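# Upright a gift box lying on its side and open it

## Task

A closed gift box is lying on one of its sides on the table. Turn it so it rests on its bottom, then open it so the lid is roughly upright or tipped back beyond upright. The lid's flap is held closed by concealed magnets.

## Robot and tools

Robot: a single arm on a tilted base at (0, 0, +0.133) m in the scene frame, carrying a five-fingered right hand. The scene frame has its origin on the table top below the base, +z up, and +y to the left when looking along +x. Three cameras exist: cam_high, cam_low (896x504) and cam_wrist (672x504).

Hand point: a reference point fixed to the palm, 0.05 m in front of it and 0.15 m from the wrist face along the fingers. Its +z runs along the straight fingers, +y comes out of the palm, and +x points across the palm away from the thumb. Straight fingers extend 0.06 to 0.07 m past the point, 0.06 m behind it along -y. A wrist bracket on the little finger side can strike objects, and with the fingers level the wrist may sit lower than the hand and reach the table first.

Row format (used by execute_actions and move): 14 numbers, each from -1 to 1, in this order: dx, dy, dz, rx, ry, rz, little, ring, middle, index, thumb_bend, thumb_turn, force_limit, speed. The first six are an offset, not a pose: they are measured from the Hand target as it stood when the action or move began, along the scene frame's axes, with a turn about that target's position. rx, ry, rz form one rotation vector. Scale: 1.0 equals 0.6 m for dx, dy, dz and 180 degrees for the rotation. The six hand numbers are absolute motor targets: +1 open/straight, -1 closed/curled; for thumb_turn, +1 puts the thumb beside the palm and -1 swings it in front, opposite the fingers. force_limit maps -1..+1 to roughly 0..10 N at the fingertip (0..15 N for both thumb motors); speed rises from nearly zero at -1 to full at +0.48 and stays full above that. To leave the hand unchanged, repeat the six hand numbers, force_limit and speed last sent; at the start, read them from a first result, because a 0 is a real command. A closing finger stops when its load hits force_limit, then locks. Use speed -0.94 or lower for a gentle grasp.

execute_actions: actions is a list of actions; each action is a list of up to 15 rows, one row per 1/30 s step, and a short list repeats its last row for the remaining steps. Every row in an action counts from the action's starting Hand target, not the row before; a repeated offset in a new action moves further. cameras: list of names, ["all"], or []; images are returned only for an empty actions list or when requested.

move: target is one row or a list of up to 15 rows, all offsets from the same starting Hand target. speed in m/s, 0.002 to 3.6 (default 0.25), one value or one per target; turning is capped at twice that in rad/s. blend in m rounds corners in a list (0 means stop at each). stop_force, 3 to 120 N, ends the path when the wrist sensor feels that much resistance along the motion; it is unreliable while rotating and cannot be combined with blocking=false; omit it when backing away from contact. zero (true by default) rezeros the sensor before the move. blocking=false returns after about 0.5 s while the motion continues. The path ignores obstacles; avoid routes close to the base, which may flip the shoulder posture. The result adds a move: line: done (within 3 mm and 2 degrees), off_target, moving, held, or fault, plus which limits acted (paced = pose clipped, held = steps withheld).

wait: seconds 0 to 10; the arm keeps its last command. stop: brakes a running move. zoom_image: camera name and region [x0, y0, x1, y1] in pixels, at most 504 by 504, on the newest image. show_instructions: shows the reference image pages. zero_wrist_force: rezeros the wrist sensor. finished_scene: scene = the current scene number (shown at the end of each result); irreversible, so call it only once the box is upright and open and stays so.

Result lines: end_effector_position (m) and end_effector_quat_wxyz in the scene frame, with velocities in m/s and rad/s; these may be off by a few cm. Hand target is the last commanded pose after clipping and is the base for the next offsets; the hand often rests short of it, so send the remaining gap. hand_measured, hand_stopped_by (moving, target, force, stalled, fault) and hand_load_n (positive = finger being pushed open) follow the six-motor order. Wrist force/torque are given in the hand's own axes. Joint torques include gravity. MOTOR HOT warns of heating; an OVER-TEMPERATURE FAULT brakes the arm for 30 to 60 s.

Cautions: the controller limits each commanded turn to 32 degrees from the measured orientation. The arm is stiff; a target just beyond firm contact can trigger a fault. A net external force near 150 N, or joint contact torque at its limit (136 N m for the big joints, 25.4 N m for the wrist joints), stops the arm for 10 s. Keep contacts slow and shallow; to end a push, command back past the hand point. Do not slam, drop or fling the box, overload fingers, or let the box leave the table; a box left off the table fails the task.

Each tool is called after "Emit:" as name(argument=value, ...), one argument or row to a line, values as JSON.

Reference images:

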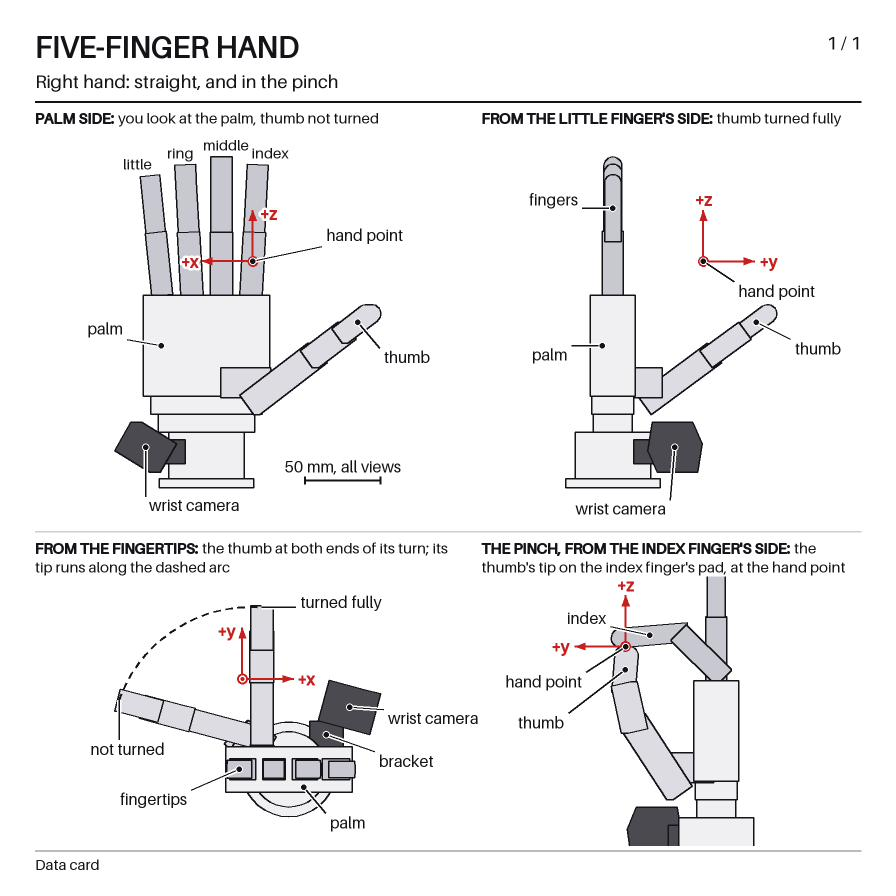

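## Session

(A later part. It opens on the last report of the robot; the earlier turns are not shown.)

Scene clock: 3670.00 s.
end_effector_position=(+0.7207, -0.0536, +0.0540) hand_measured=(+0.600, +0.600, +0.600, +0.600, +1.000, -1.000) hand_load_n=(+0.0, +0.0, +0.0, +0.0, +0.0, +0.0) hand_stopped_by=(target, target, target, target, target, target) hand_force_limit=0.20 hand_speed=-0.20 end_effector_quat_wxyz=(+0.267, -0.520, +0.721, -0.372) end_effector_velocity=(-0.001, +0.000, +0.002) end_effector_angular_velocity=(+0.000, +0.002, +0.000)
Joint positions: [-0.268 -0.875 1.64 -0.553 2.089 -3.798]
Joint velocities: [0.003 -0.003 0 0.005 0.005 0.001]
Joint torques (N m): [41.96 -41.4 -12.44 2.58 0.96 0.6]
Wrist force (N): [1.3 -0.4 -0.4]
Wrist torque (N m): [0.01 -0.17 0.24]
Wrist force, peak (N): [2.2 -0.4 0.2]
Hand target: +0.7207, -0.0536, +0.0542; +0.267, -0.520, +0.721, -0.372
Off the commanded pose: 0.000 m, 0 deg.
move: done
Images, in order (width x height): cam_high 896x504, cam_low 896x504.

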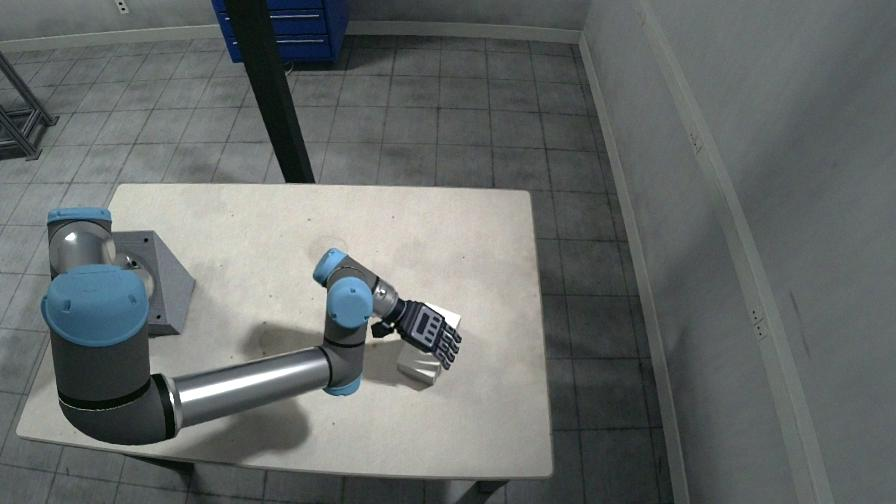

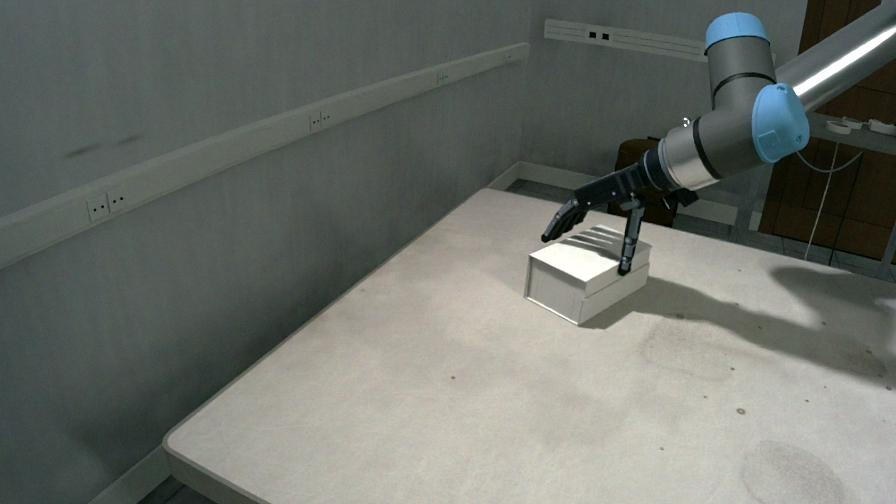

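Emit:
move(
  target=[-0.003,0.001,-0.045,0,0,0,0.6,0.6,0.6,0.6,1,-1,0.2,-0.2],
  speed=0.05,
  stop_force=4,
)

Emit:
move(
  target=[0,0,0,0,0,0,0.1,0.1,0.1,0.1,1,-1,-0.3,-0.85],
)

Emit:
move(
  target=[0,0,0,0,0,0,0.0,0.0,0.0,0.0,1,-1,0.2,-0.88],
  cameras=["cam_high","cam_low"],
)

Emit:
zoom_image(
  camera="cam_low",
  region=[500, 150, 700, 350],
)

Scene clock: 3676.03 s.
end_effector_position=(+0.7192, -0.0532, +0.0307) hand_measured=(+0.600, +0.600, +0.600, +0.600, +1.000, -1.000) hand_load_n=(+0.0, +0.0, +0.0, +3.5, +1.5, -1.0) hand_stopped_by=(target, target, target, target, target, target) hand_force_limit=0.20 hand_speed=-0.20 end_effector_quat_wxyz=(+0.267, -0.520, +0.721, -0.372)
Joint positions: [-0.299 -0.853 1.655 -0.594 2.059 -3.805]
Joint torques (N m): [29.48 -28.23 -12.26 -2.92 -2.82 1.66]
Wrist force (N): [1.8 0.8 0.6]
Wrist torque (N m): [0.00 -0.27 0.25]
Wrist force, peak (N): [2.2 -10.4 -2.5]
Hand target: +0.7192, -0.0531, +0.0307; +0.267, -0.520, +0.721, -0.372 (not the last commanded pose)
Off the commanded pose: 0.004 m, 0 deg.
move: contact

Scene clock: 3676.67 s.
end_effector_position=(+0.7192, -0.0532, +0.0307) hand_measured=(+0.450, +0.506, +0.548, +0.590, +1.000, -1.000) hand_load_n=(+5.5, +3.5, +2.5, +2.5, +4.0, +8.5) hand_stopped_by=(force, force, force, force, target, target) hand_force_limit=-0.30 hand_speed=-0.85 end_effector_quat_wxyz=(+0.267, -0.520, +0.721, -0.372)
Joint positions: [-0.299 -0.853 1.655 -0.594 2.059 -3.805]
Joint torques (N m): [30.55 -27.23 -11.15 -2.24 -2.56 1.59]
Wrist force (N): [2.0 -1.6 -0.4]
Wrist torque (N m): [-0.03 -0.25 0.13]
Wrist force, peak (N): [2.0 -1.6 -0.4]
Hand target: +0.7192, -0.0531, +0.0307; +0.267, -0.520, +0.721, -0.372
Off the commanded pose: 0.000 m, 0 deg.
move: done

Scene clock: 3677.17 s.
end_effector_position=(+0.7192, -0.0531, +0.0307) hand_measured=(+0.440, +0.486, +0.516, +0.548, +1.000, -1.000) hand_load_n=(+3.0, +4.5, +5.0, +8.0, +7.0, +6.0) hand_stopped_by=(force, force, force, force, target, target) hand_force_limit=0.20 hand_speed=-0.88 end_effector_quat_wxyz=(+0.267, -0.520, +0.721, -0.372)
Joint positions: [-0.299 -0.853 1.655 -0.594 2.059 -3.805]
Joint torques (N m): [30.47 -27.18 -10.85 -1.87 -1.95 1.53]
Wrist force (N): [1.2 -1.1 -1.1]
Wrist torque (N m): [0.06 -0.12 0.08]
Wrist force, peak (N): [1.2 -2.3 -1.8]
Hand target: +0.7192, -0.0531, +0.0307; +0.267, -0.520, +0.721, -0.372
Off the commanded pose: 0.000 m, 0 deg.
move: done
Images, in order (width x height): cam_high 896x504, cam_low 896x504.

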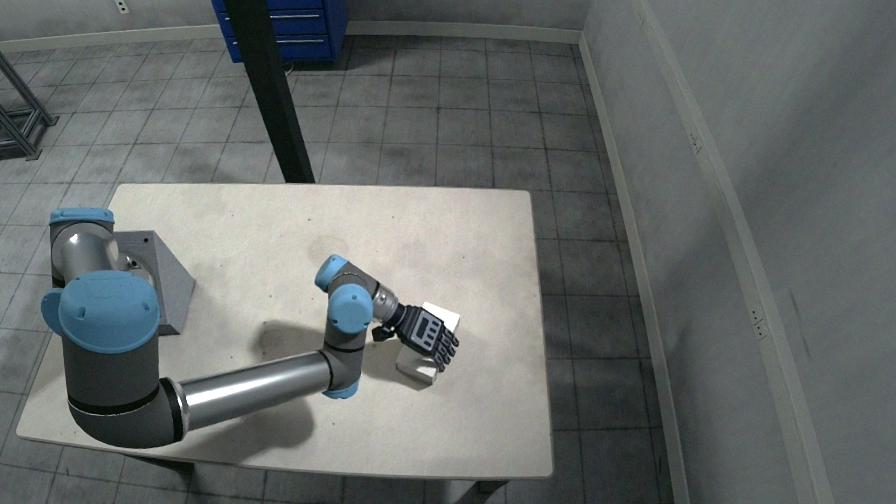

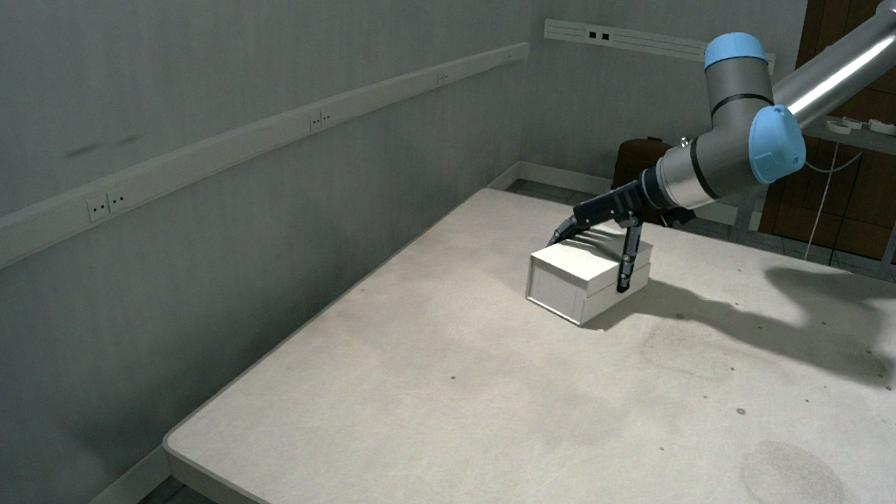

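Scaled by 2.520 from the camera's 896x504 image, which has a finer 1280x720 frame.

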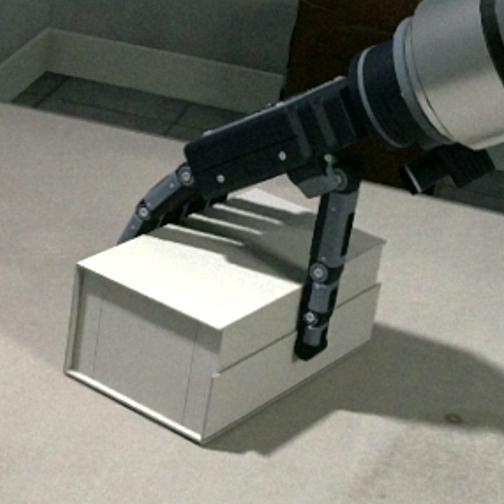

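Emit:
move(
  target=[0,0,0,0,0,0,0.65,0.65,0.65,0.65,1,-1,0.2,-0.6],
)

Emit:
move(
  target=[0.0117,0.0395,0,0,0,0,0.65,0.65,0.65,0.65,1,-1,0.2,-0.6],
  speed=0.06,
  stop_force=5,
)

Emit:
move(
  target=[0,0,0,0,0,0,0.1,0.1,0.1,0.1,1,-1,-0.3,-0.85],
)

Emit:
move(
  target=[0,0,0,0,0,0,0.0,0.0,0.0,0.0,1,-1,0.3,-0.88],
  cameras=["cam_high","cam_low"],
)

Emit:
zoom_image(
  camera="cam_low",
  region=[500, 150, 700, 350],
)

Scene clock: 3702.60 s.
end_effector_position=(+0.7192, -0.0532, +0.0307) hand_measured=(+0.650, +0.650, +0.650, +0.650, +1.000, -1.000) hand_load_n=(+0.0, +0.0, +0.0, +0.0, +0.0, +0.0) hand_stopped_by=(target, target, target, target, target, target) hand_force_limit=0.20 hand_speed=-0.60 end_effector_quat_wxyz=(+0.267, -0.520, +0.721, -0.372)
Joint positions: [-0.299 -0.853 1.655 -0.594 2.059 -3.805]
Joint torques (N m): [31.53 -27.52 -5.85 1.26 -0.59 1.28]
Wrist force (N): [1.8 -0.4 -0.1]
Wrist torque (N m): [-0.04 -0.27 0.23]
Wrist force, peak (N): [1.2 -2.4 -1.8]
Hand target: +0.7192, -0.0531, +0.0307; +0.267, -0.520, +0.721, -0.372
Off the commanded pose: 0.000 m, 0 deg.
move: done

Scene clock: 3704.07 s.
end_effector_position=(+0.7262, -0.0294, +0.0307) hand_measured=(+0.650, +0.650, +0.650, +0.650, +1.000, -1.000) hand_load_n=(+0.0, +0.0, +0.0, +0.0, +0.0, +0.0) hand_stopped_by=(target, target, target, target, target, target) hand_force_limit=0.20 hand_speed=-0.60 end_effector_quat_wxyz=(+0.267, -0.520, +0.721, -0.372)
Joint positions: [-0.267 -0.808 1.625 -0.605 2.09 -3.797]
Joint torques (N m): [29.96 -43.2 0.91 2.4 -2.72 -0.95]
Wrist force (N): [1.8 -0.4 0.2]
Wrist torque (N m): [-0.03 -0.27 0.17]
Wrist force, peak (N): [2.4 -0.3 0.2]
Hand target: +0.7262, -0.0294, +0.0307; +0.267, -0.520, +0.721, -0.372
Off the commanded pose: 0.000 m, 0 deg.
move: done

Scene clock: 3704.73 s.
end_effector_position=(+0.7262, -0.0295, +0.0307) hand_measured=(+0.486, +0.526, +0.542, +0.568, +1.000, -1.000) hand_load_n=(+6.0, +1.5, +2.5, +1.0, +2.5, +6.0) hand_stopped_by=(force, force, force, force, target, target) hand_force_limit=-0.30 hand_speed=-0.85 end_effector_quat_wxyz=(+0.267, -0.520, +0.721, -0.372)
Joint positions: [-0.267 -0.808 1.625 -0.605 2.09 -3.797]
Joint torques (N m): [29.58 -34.65 -0.02 1.73 -0.93 -0.98]
Wrist force (N): [2.9 -6.1 -3.9]
Wrist torque (N m): [0.22 -0.16 -0.10]
Wrist force, peak (N): [2.2 -7.6 -4.7]
Hand target: +0.7262, -0.0294, +0.0307; +0.267, -0.520, +0.721, -0.372
Off the commanded pose: 0.000 m, 0 deg.
move: done

Scene clock: 3705.23 s.
end_effector_position=(+0.7262, -0.0295, +0.0307) hand_measured=(+0.476, +0.496, +0.510, +0.528, +1.000, -1.000) hand_load_n=(+2.0, +5.5, +5.5, +7.0, +5.5, +5.5) hand_stopped_by=(force, force, force, force, target, target) hand_force_limit=0.30 hand_speed=-0.88 end_effector_quat_wxyz=(+0.267, -0.520, +0.721, -0.372)
Joint positions: [-0.267 -0.808 1.625 -0.605 2.09 -3.797]
Joint torques (N m): [30.23 -27.44 -1.22 1.3 0.88 -0.92]
Wrist force (N): [0.9 -10.2 -5.0]
Wrist torque (N m): [0.59 -0.04 -0.09]
Wrist force, peak (N): [1.0 -12.5 -4.8]
Hand target: +0.7262, -0.0294, +0.0307; +0.267, -0.520, +0.721, -0.372
Off the commanded pose: 0.000 m, 0 deg.
move: done
Images, in order (width x height): cam_high 896x504, cam_low 896x504.

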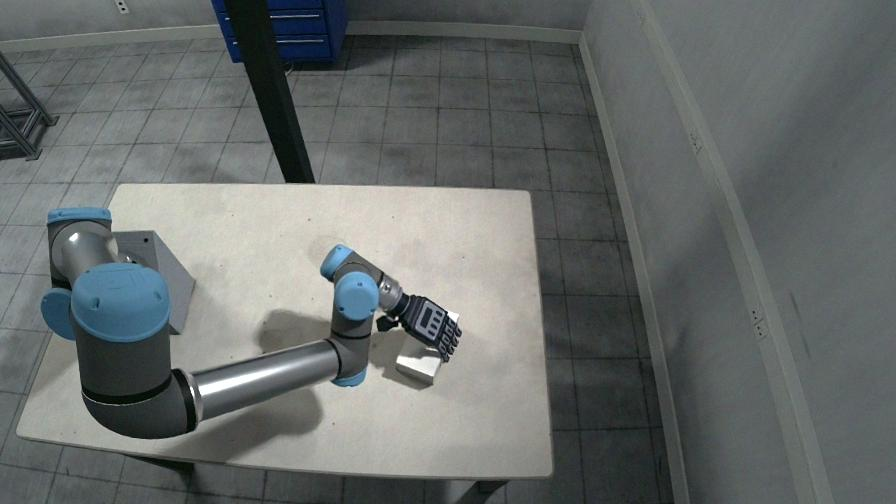

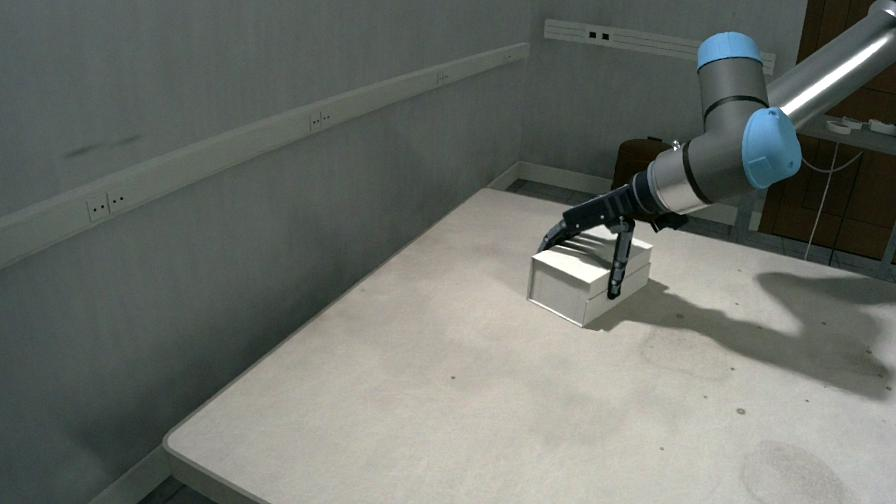

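Scaled by 2.520 from the camera's 896x504 image, which has a finer 1280x720 frame.

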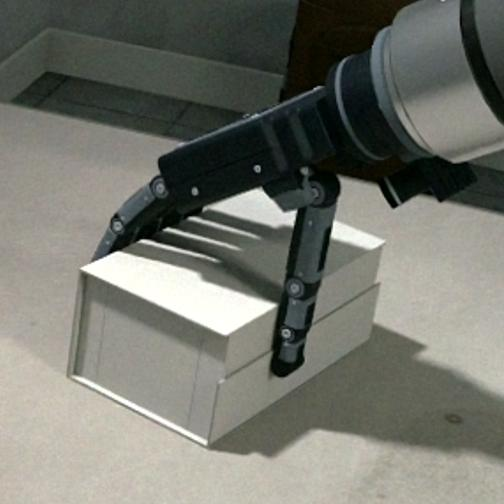

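Emit:
move(
  target=[
    [0,0,0.15,0,0,0,0.0,0.0,0.0,0.0,1,-1,0.3,-0.88],
    [-0.03,-0.02,0.28,0.237,-0.079,0,0.0,0.0,0.0,0.0,1,-1,0.3,-0.88],
    [-0.08,-0.05,0.32,0.4745,-0.1585,0,0.0,0.0,0.0,0.0,1,-1,0.3,-0.88],
  ],
  speed=[0.1,0.2,0.2],
  blend=[0.03,0.03,0],
  cameras=["all"],
)

Scene clock: 3715.47 s.
end_effector_position=(+0.6782, -0.0594, +0.2226) hand_measured=(+0.476, +0.496, +0.510, +0.528, +1.000, -1.000) hand_load_n=(+2.0, +5.0, +5.0, +6.0, +5.5, +5.0) hand_stopped_by=(force, force, force, force, target, target) hand_force_limit=0.30 hand_speed=-0.88 end_effector_quat_wxyz=(+0.699, -0.105, +0.700, +0.104)
Joint positions: [-0.627 -1.163 1.891 -0.495 0.893 -2.517]
Joint torques (N m): [35.58 -41.87 -10.14 2.32 -2.57 0.83]
Wrist force (N): [2.6 1.0 -0.6]
Wrist torque (N m): [0.31 -0.11 0.17]
Wrist force, peak (N): [0.7 -12.2 -5.4]
Hand target: +0.6782, -0.0594, +0.2227; +0.699, -0.105, +0.700, +0.104
Off the commanded pose: 0.000 m, 0 deg.
move: done

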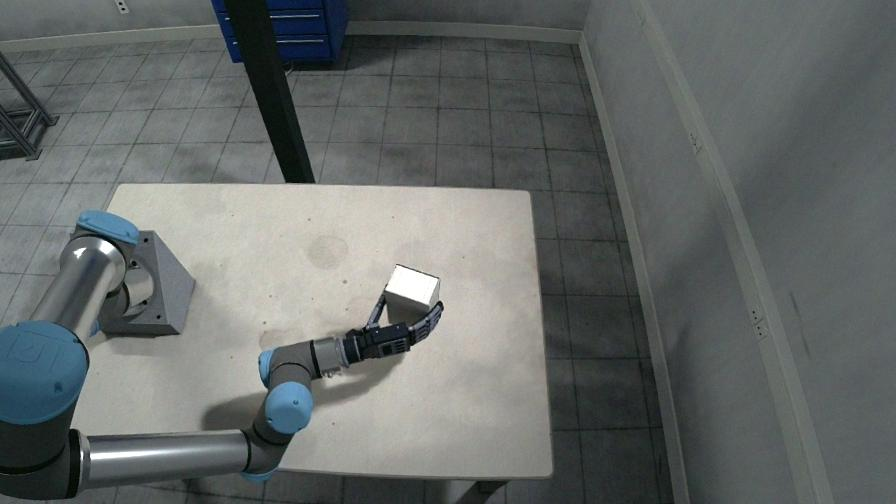

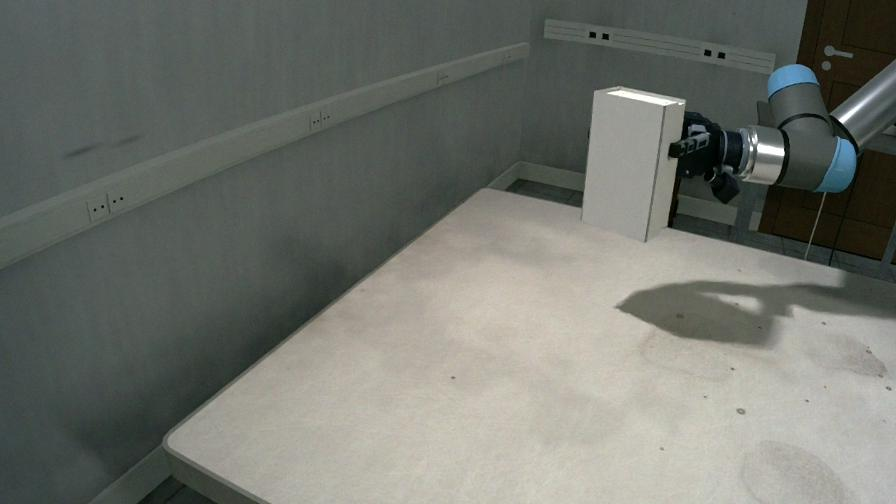

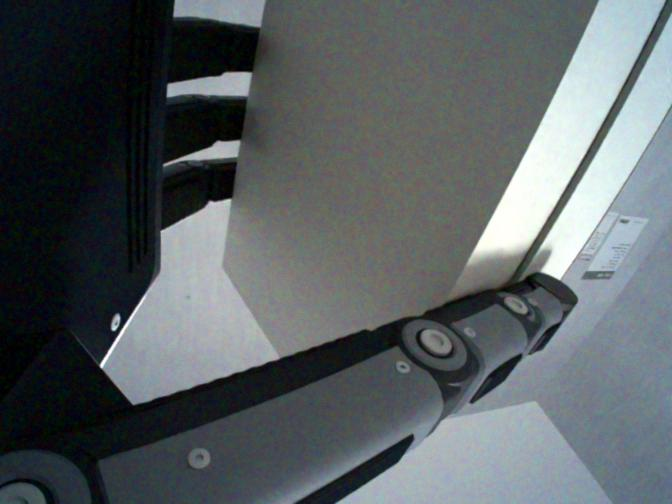

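Emit:
move(
  target=[
    [-0.05,0.0,0,0,0,-0.2,0.0,0.0,0.0,0.0,1,-1,0.3,-0.88],
    [-0.1,0.0,0,0,0,-0.397,0.0,0.0,0.0,0.0,1,-1,0.3,-0.88],
  ],
  speed=0.2,
  blend=[0.03,0],
  cameras=["all"],
)

Scene clock: 3723.90 s.
end_effector_position=(+0.6182, -0.0594, +0.2227) hand_measured=(+0.476, +0.496, +0.510, +0.528, +1.000, -1.000) hand_load_n=(+2.0, +5.5, +5.0, +6.0, +5.5, +5.0) hand_stopped_by=(force, force, force, force, target, target) hand_force_limit=0.30 hand_speed=-0.88 end_effector_quat_wxyz=(+0.628, +0.324, +0.629, -0.324)
Joint positions: [-0.176 -0.7 2.212 -2.323 2.14 -2.608]
Joint torques (N m): [26.44 -27.94 4.47 -3.31 -0.96 -0.22]
Wrist force (N): [2.2 1.0 -0.3]
Wrist torque (N m): [0.27 -0.14 0.04]
Wrist force, peak (N): [2.7 1.3 -0.2]
Hand target: +0.6182, -0.0594, +0.2227; +0.628, +0.324, +0.629, -0.324
Off the commanded pose: 0.000 m, 0 deg.
move: done

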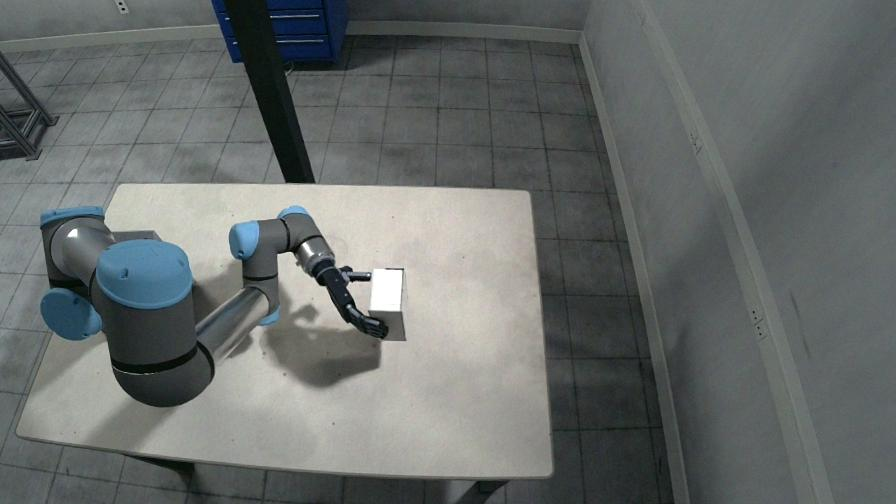

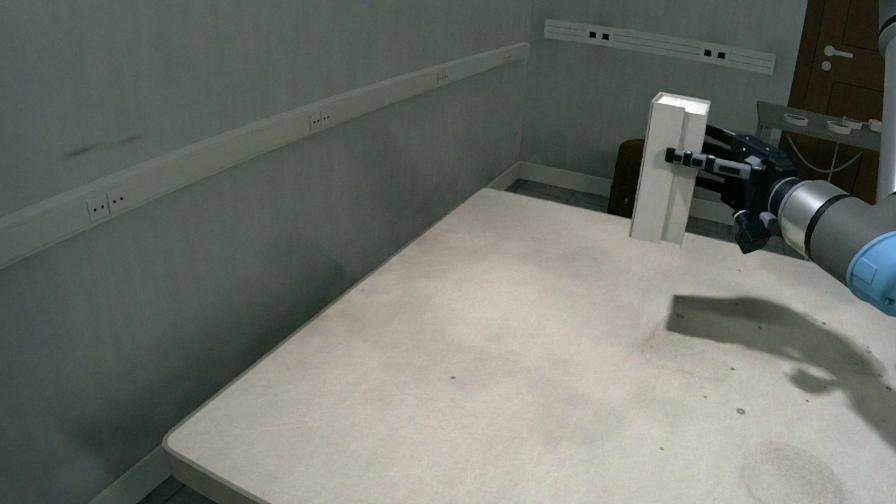

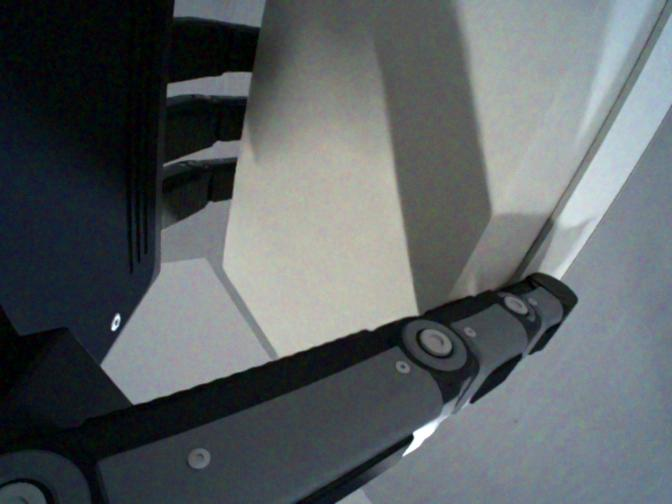

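Emit:
zoom_image(
  camera="cam_low",
  region=[610, 80, 780, 260],
)

Scaled by 2.800 from the camera's 896x504 image, which has a finer 1280x720 frame.

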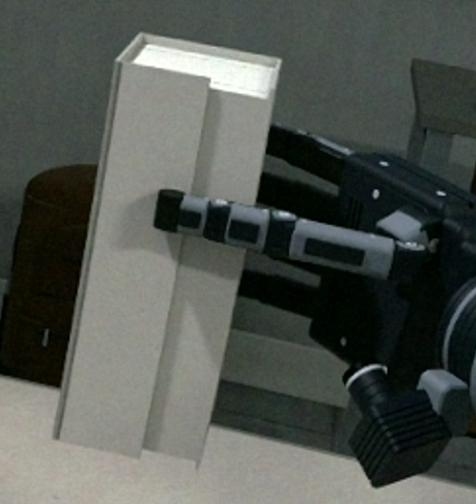

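Emit:
move(
  target=[0,0,-0.125,0,0,0,0.0,0.0,0.0,0.0,1,-1,0.3,-0.88],
  speed=0.08,
  stop_force=6,
  cameras=["cam_low","cam_high"],
)

Scene clock: 3760.03 s.
end_effector_position=(+0.6182, -0.0594, +0.1477) hand_measured=(+0.476, +0.496, +0.510, +0.528, +1.000, -1.000) hand_load_n=(+1.5, +5.0, +5.0, +6.5, +5.5, +5.0) hand_stopped_by=(force, force, force, force, target, target) hand_force_limit=0.30 hand_speed=-0.88 end_effector_quat_wxyz=(+0.628, +0.324, +0.629, -0.324)
Joint positions: [-0.306 -0.562 2.178 -2.375 2.048 -2.502]
Joint torques (N m): [36.08 -36.81 9.54 0.72 -0.22 -0.62]
Wrist force (N): [2.0 0.8 -0.6]
Wrist torque (N m): [0.27 -0.08 0.12]
Wrist force, peak (N): [3.4 0.4 -0.4]
Hand target: +0.6182, -0.0594, +0.1477; +0.628, +0.324, +0.629, -0.324
Off the commanded pose: 0.000 m, 0 deg.
move: done
Images, in order (width x height): cam_high 896x504, cam_low 896x504.

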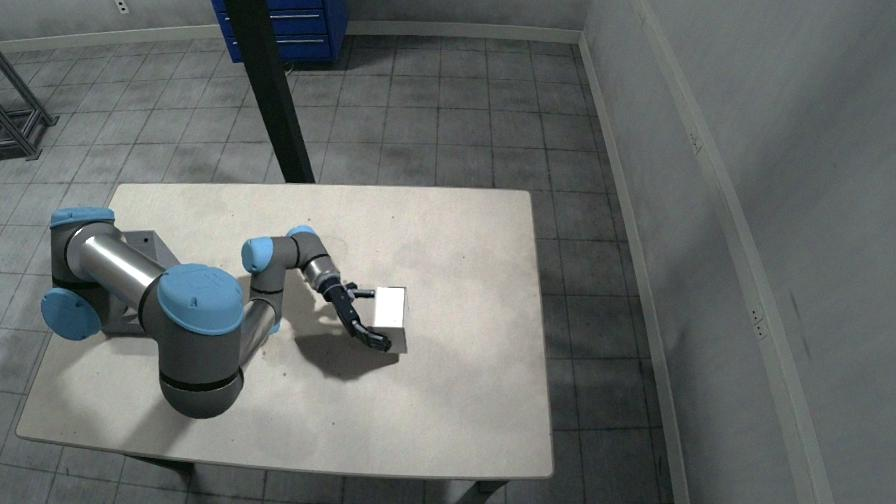

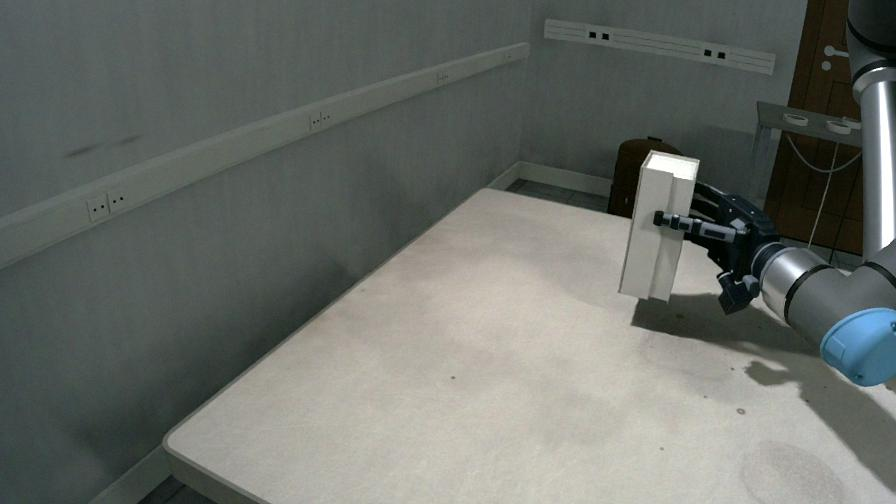

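Emit:
move(
  target=[0,0,-0.1,0,0,0,0.0,0.0,0.0,0.0,1,-1,0.3,-0.88],
  speed=0.02,
  stop_force=3,
  cameras=["cam_low","cam_high"],
)

Emit:
zoom_image(
  camera="cam_low",
  region=[590, 150, 770, 330],
)

Scene clock: 3766.40 s.
end_effector_position=(+0.6182, -0.0595, +0.1067) hand_measured=(+0.476, +0.496, +0.510, +0.528, +1.000, -1.000) hand_load_n=(+2.0, +5.0, +4.5, +6.0, +5.5, +5.5) hand_stopped_by=(force, force, force, force, target, target) hand_force_limit=0.30 hand_speed=-0.88 end_effector_quat_wxyz=(+0.628, +0.324, +0.629, -0.324)
Joint positions: [-0.377 -0.487 2.146 -2.395 1.996 -2.449]
Joint torques (N m): [39.31 -35.76 12.35 1.17 -2.63 -0.11]
Wrist force (N): [-0.6 1.9 -0.1]
Wrist torque (N m): [0.26 -0.36 0.21]
Wrist force, peak (N): [-14.7 -3.1 -4.7]
Hand target: +0.6182, -0.0594, +0.1067; +0.628, +0.324, +0.629, -0.324 (not the last commanded pose)
Off the commanded pose: 0.019 m, 0 deg.
move: contact
Images, in order (width x height): cam_high 896x504, cam_low 896x504.

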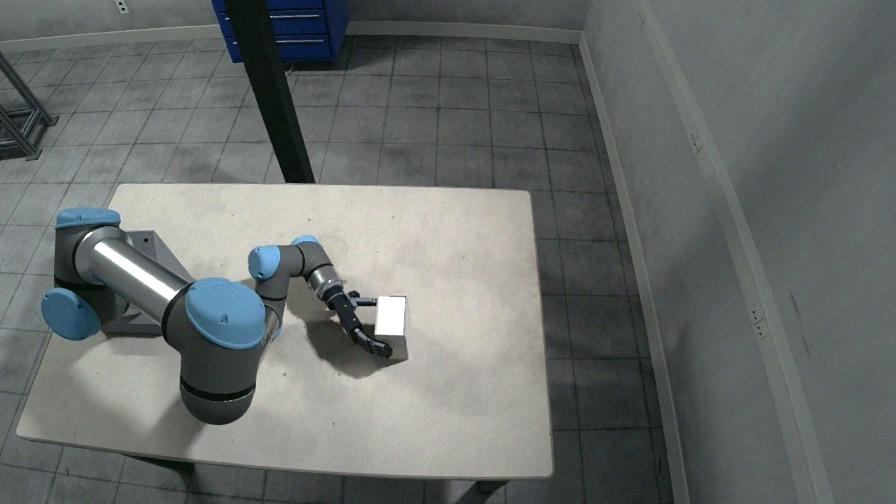

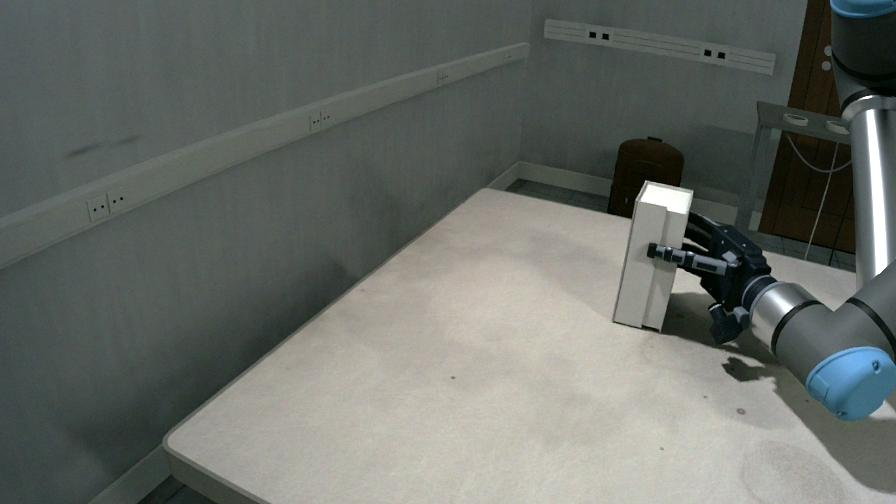

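Scaled by 2.800 from the camera's 896x504 image, which has a finer 1280x720 frame.

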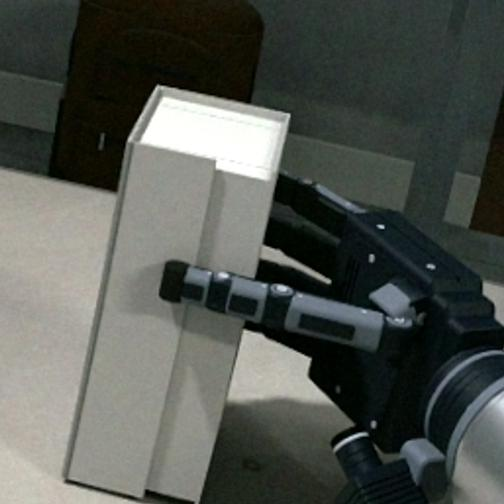

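Emit:
move(
  target=[0,0,0,0,0,0,0.75,0.75,0.75,0.75,1,-1,0.3,-0.75],
)

Emit:
move(
  target=[
    [-0.2,0,0,0,0,0,0.75,0.75,0.75,0.75,1,-1,0.3,-0.75],
    [-0.25,0.05,0.3,0,0,0,1,1,1,1,1,-1,0.3,-0.2],
  ],
  speed=[0.08,0.25],
  blend=[0.02,0],
  cameras=["all"],
)

Emit:
zoom_image(
  camera="cam_low",
  region=[590, 150, 770, 350],
)

Emit:
zoom_image(
  camera="cam_high",
  region=[340, 270, 450, 380],
)

Scene clock: 3776.37 s.
end_effector_position=(+0.6182, -0.0594, +0.1067) hand_measured=(+0.750, +0.750, +0.750, +0.750, +1.000, -1.000) hand_load_n=(+0.0, +0.0, +0.0, +0.0, +0.0, -0.5) hand_stopped_by=(target, target, target, target, target, target) hand_force_limit=0.30 hand_speed=-0.75 end_effector_quat_wxyz=(+0.628, +0.324, +0.629, -0.324)
Joint positions: [-0.377 -0.487 2.146 -2.395 1.996 -2.449]
Joint torques (N m): [37.5 -35.79 9.52 0.1 -1.53 0.56]
Wrist force (N): [2.0 1.0 -0.9]
Wrist torque (N m): [0.31 -0.23 0.20]
Wrist force, peak (N): [2.3 1.2 -0.8]
Hand target: +0.6182, -0.0594, +0.1067; +0.628, +0.324, +0.629, -0.324
Off the commanded pose: 0.000 m, 0 deg.
move: done

Scene clock: 3779.60 s.
end_effector_position=(+0.4682, -0.0294, +0.2867) hand_measured=(+1.000, +1.000, +1.000, +1.000, +1.000, -1.000) hand_load_n=(+0.0, +0.0, +0.0, +0.0, +0.0, +0.0) hand_stopped_by=(target, target, target, target, target, target) hand_force_limit=0.30 hand_speed=-0.20 end_effector_quat_wxyz=(+0.628, +0.324, +0.629, -0.324)
Joint positions: [0.04 -0.679 2.529 -2.785 2.279 -2.814]
Joint torques (N m): [30.45 -29.98 7.8 -3.19 -0.15 -1.5]
Wrist force (N): [2.0 1.3 -0.6]
Wrist torque (N m): [0.34 -0.22 0.13]
Wrist force, peak (N): [3.8 0.5 -0.6]
Hand target: +0.4682, -0.0294, +0.2867; +0.628, +0.324, +0.629, -0.324
Off the commanded pose: 0.000 m, 0 deg.
move: done

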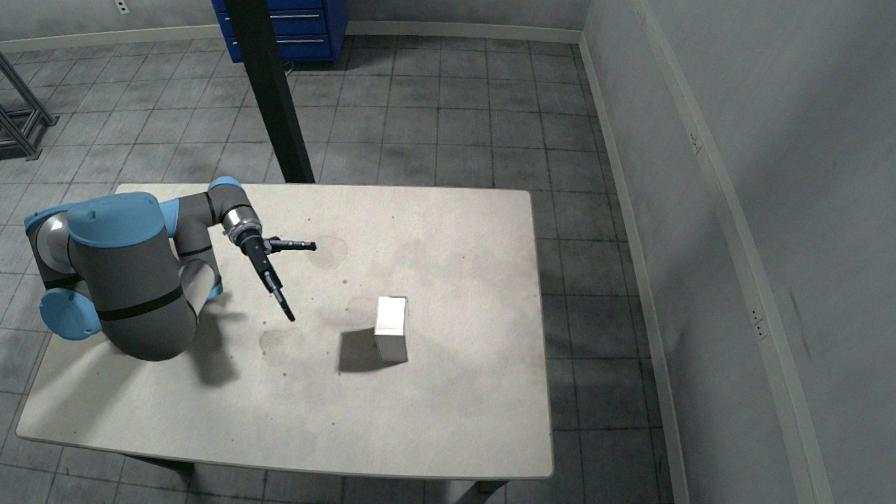

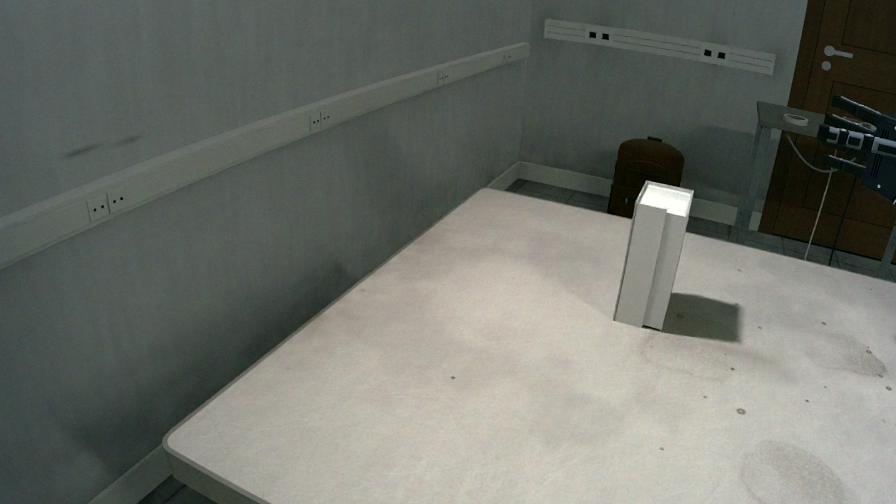

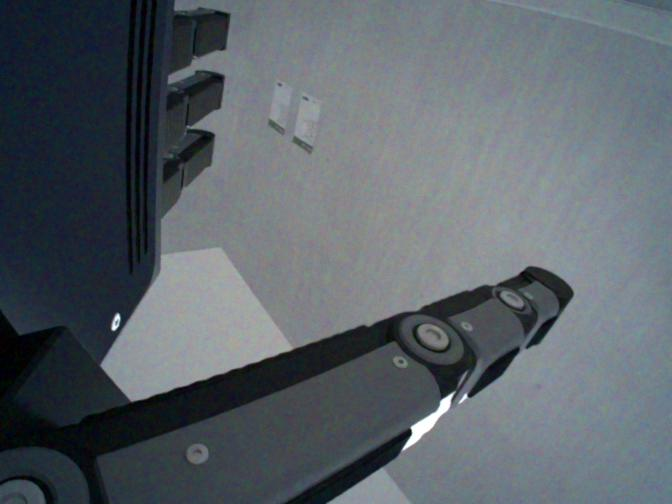

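Scaled by 2.520 from the camera's 896x504 image, which has a finer 1280x720 frame.

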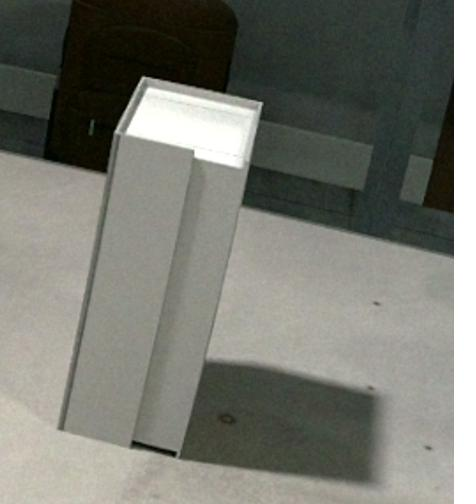

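Scaled by 4.582 from the camera's 896x504 image, which has a finer 1280x720 frame.

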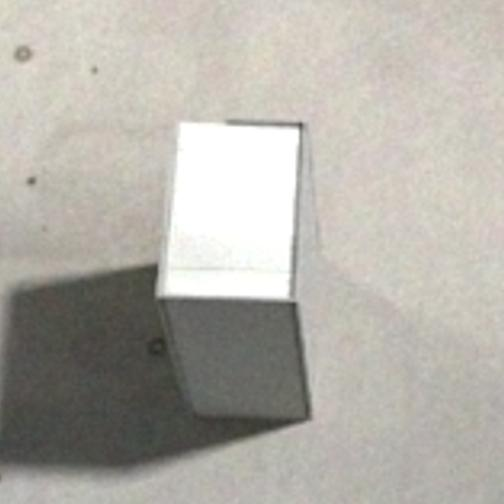

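Emit:
move(
  target=[
    [0.1,0.0,0.08,0.23,0.073,-0.079,0,0.8,1,1,1,-1,0.2,-0.2],
    [0.3747,-0.0743,0.05,0.4610,0.1472,-0.1583,0,0.8,1,1,1,-1,0.2,-0.2],
    [0.3747,-0.0743,-0.03,0.4610,0.1472,-0.1583,0,0.8,1,1,1,-1,0.2,-0.2],
  ],
  speed=[0.3,0.3,0.15],
  blend=[0.03,0.02,0],
  cameras=["all"],
)

Emit:
zoom_image(
  camera="cam_low",
  region=[560, 50, 780, 260],
)

Emit:
zoom_image(
  camera="cam_high",
  region=[340, 230, 470, 370],
)

Scene clock: 3808.20 s.
end_effector_position=(+0.6310, -0.0577, +0.3230) hand_measured=(+0.000, +0.800, +1.000, +1.000, +1.000, -1.000) hand_load_n=(+0.0, +0.0, +0.5, +0.0, +0.0, +0.0) hand_stopped_by=(target, target, target, target, target, target) hand_force_limit=0.20 hand_speed=-0.20 end_effector_quat_wxyz=(+0.360, +0.618, +0.682, -0.154)
Joint positions: [0.205 -0.598 1.649 -3.922 3.1 -4.385]
Joint torques (N m): [39.29 -40.27 -8.93 1.91 1.4 1.49]
Wrist force (N): [2.3 0.9 -0.3]
Wrist torque (N m): [0.14 -0.36 0.06]
Wrist force, peak (N): [2.3 4.9 2.5]
Hand target: +0.6310, -0.0577, +0.3230; +0.360, +0.618, +0.682, -0.154 (not the last commanded pose)
Off the commanded pose: 0.084 m, 43 deg.
move: held (a check stopped the path); path passed 1 of 3 targets; limits=held
pose unreachable: on one or more control steps of this call, first in action 0 (counted from 0), an arm could not follow its commanded pose, so it was not sent that pose on those steps. It may still have moved: this result reports where it is.
cause: moving toward the commanded pose would bring two parts of the arm too close to each other (joints 4 (wrist 1) to 6 (wrist 3) lie between them).

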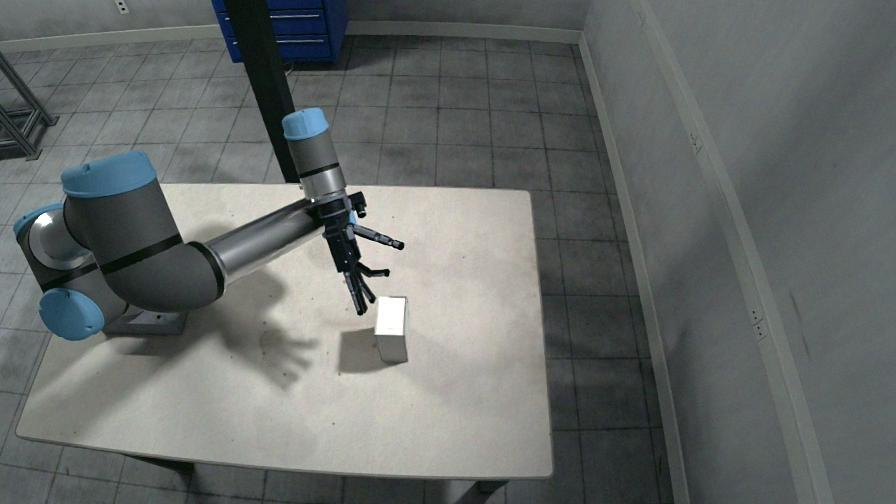

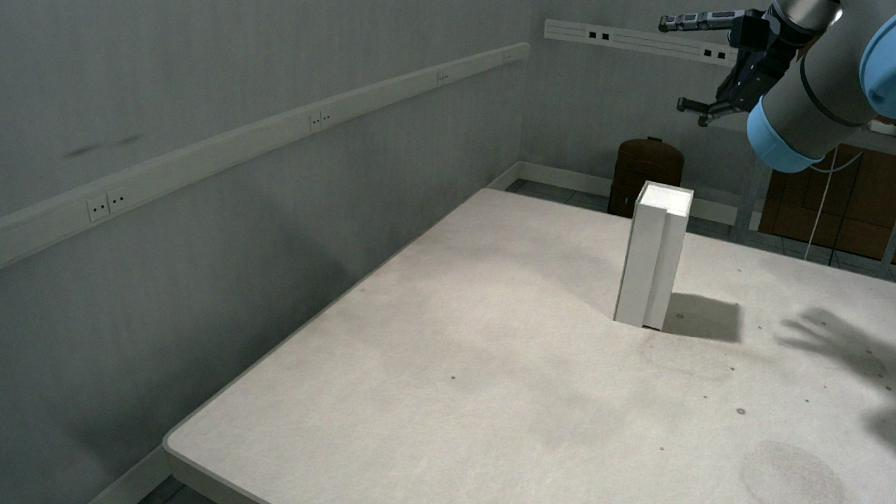

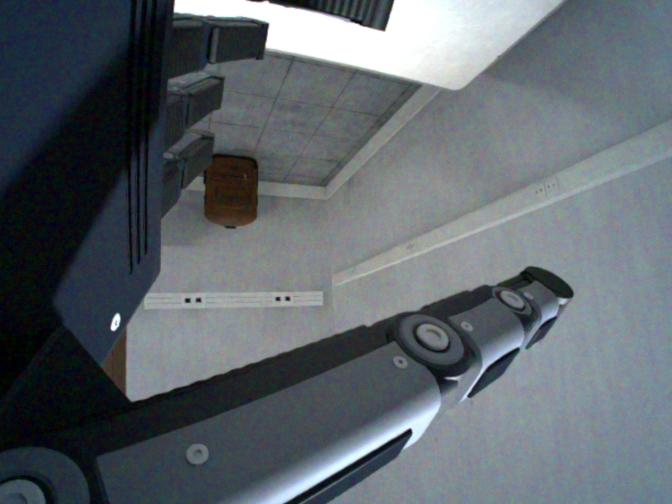

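Scaled by 2.291 from the camera's 896x504 image, which has a finer 1280x720 frame.

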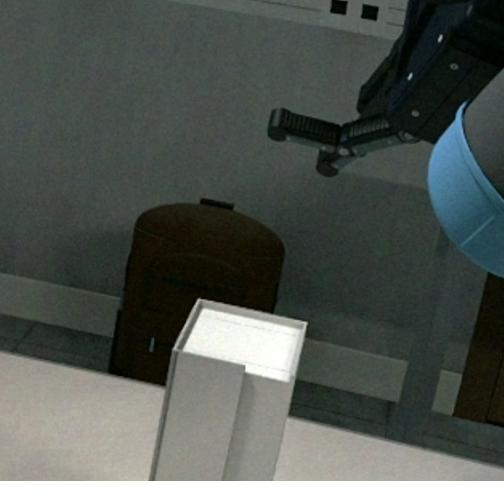

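Scaled by 3.600 from the camera's 896x504 image, which has a finer 1280x720 frame.

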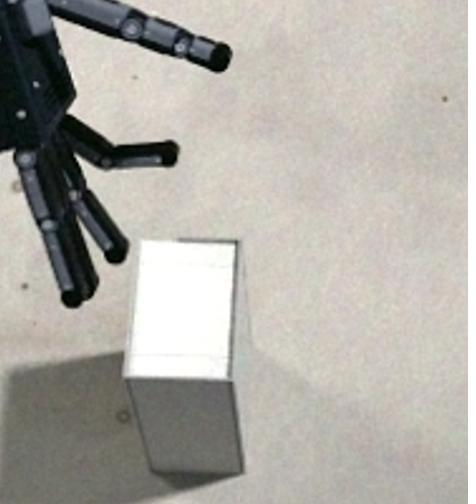

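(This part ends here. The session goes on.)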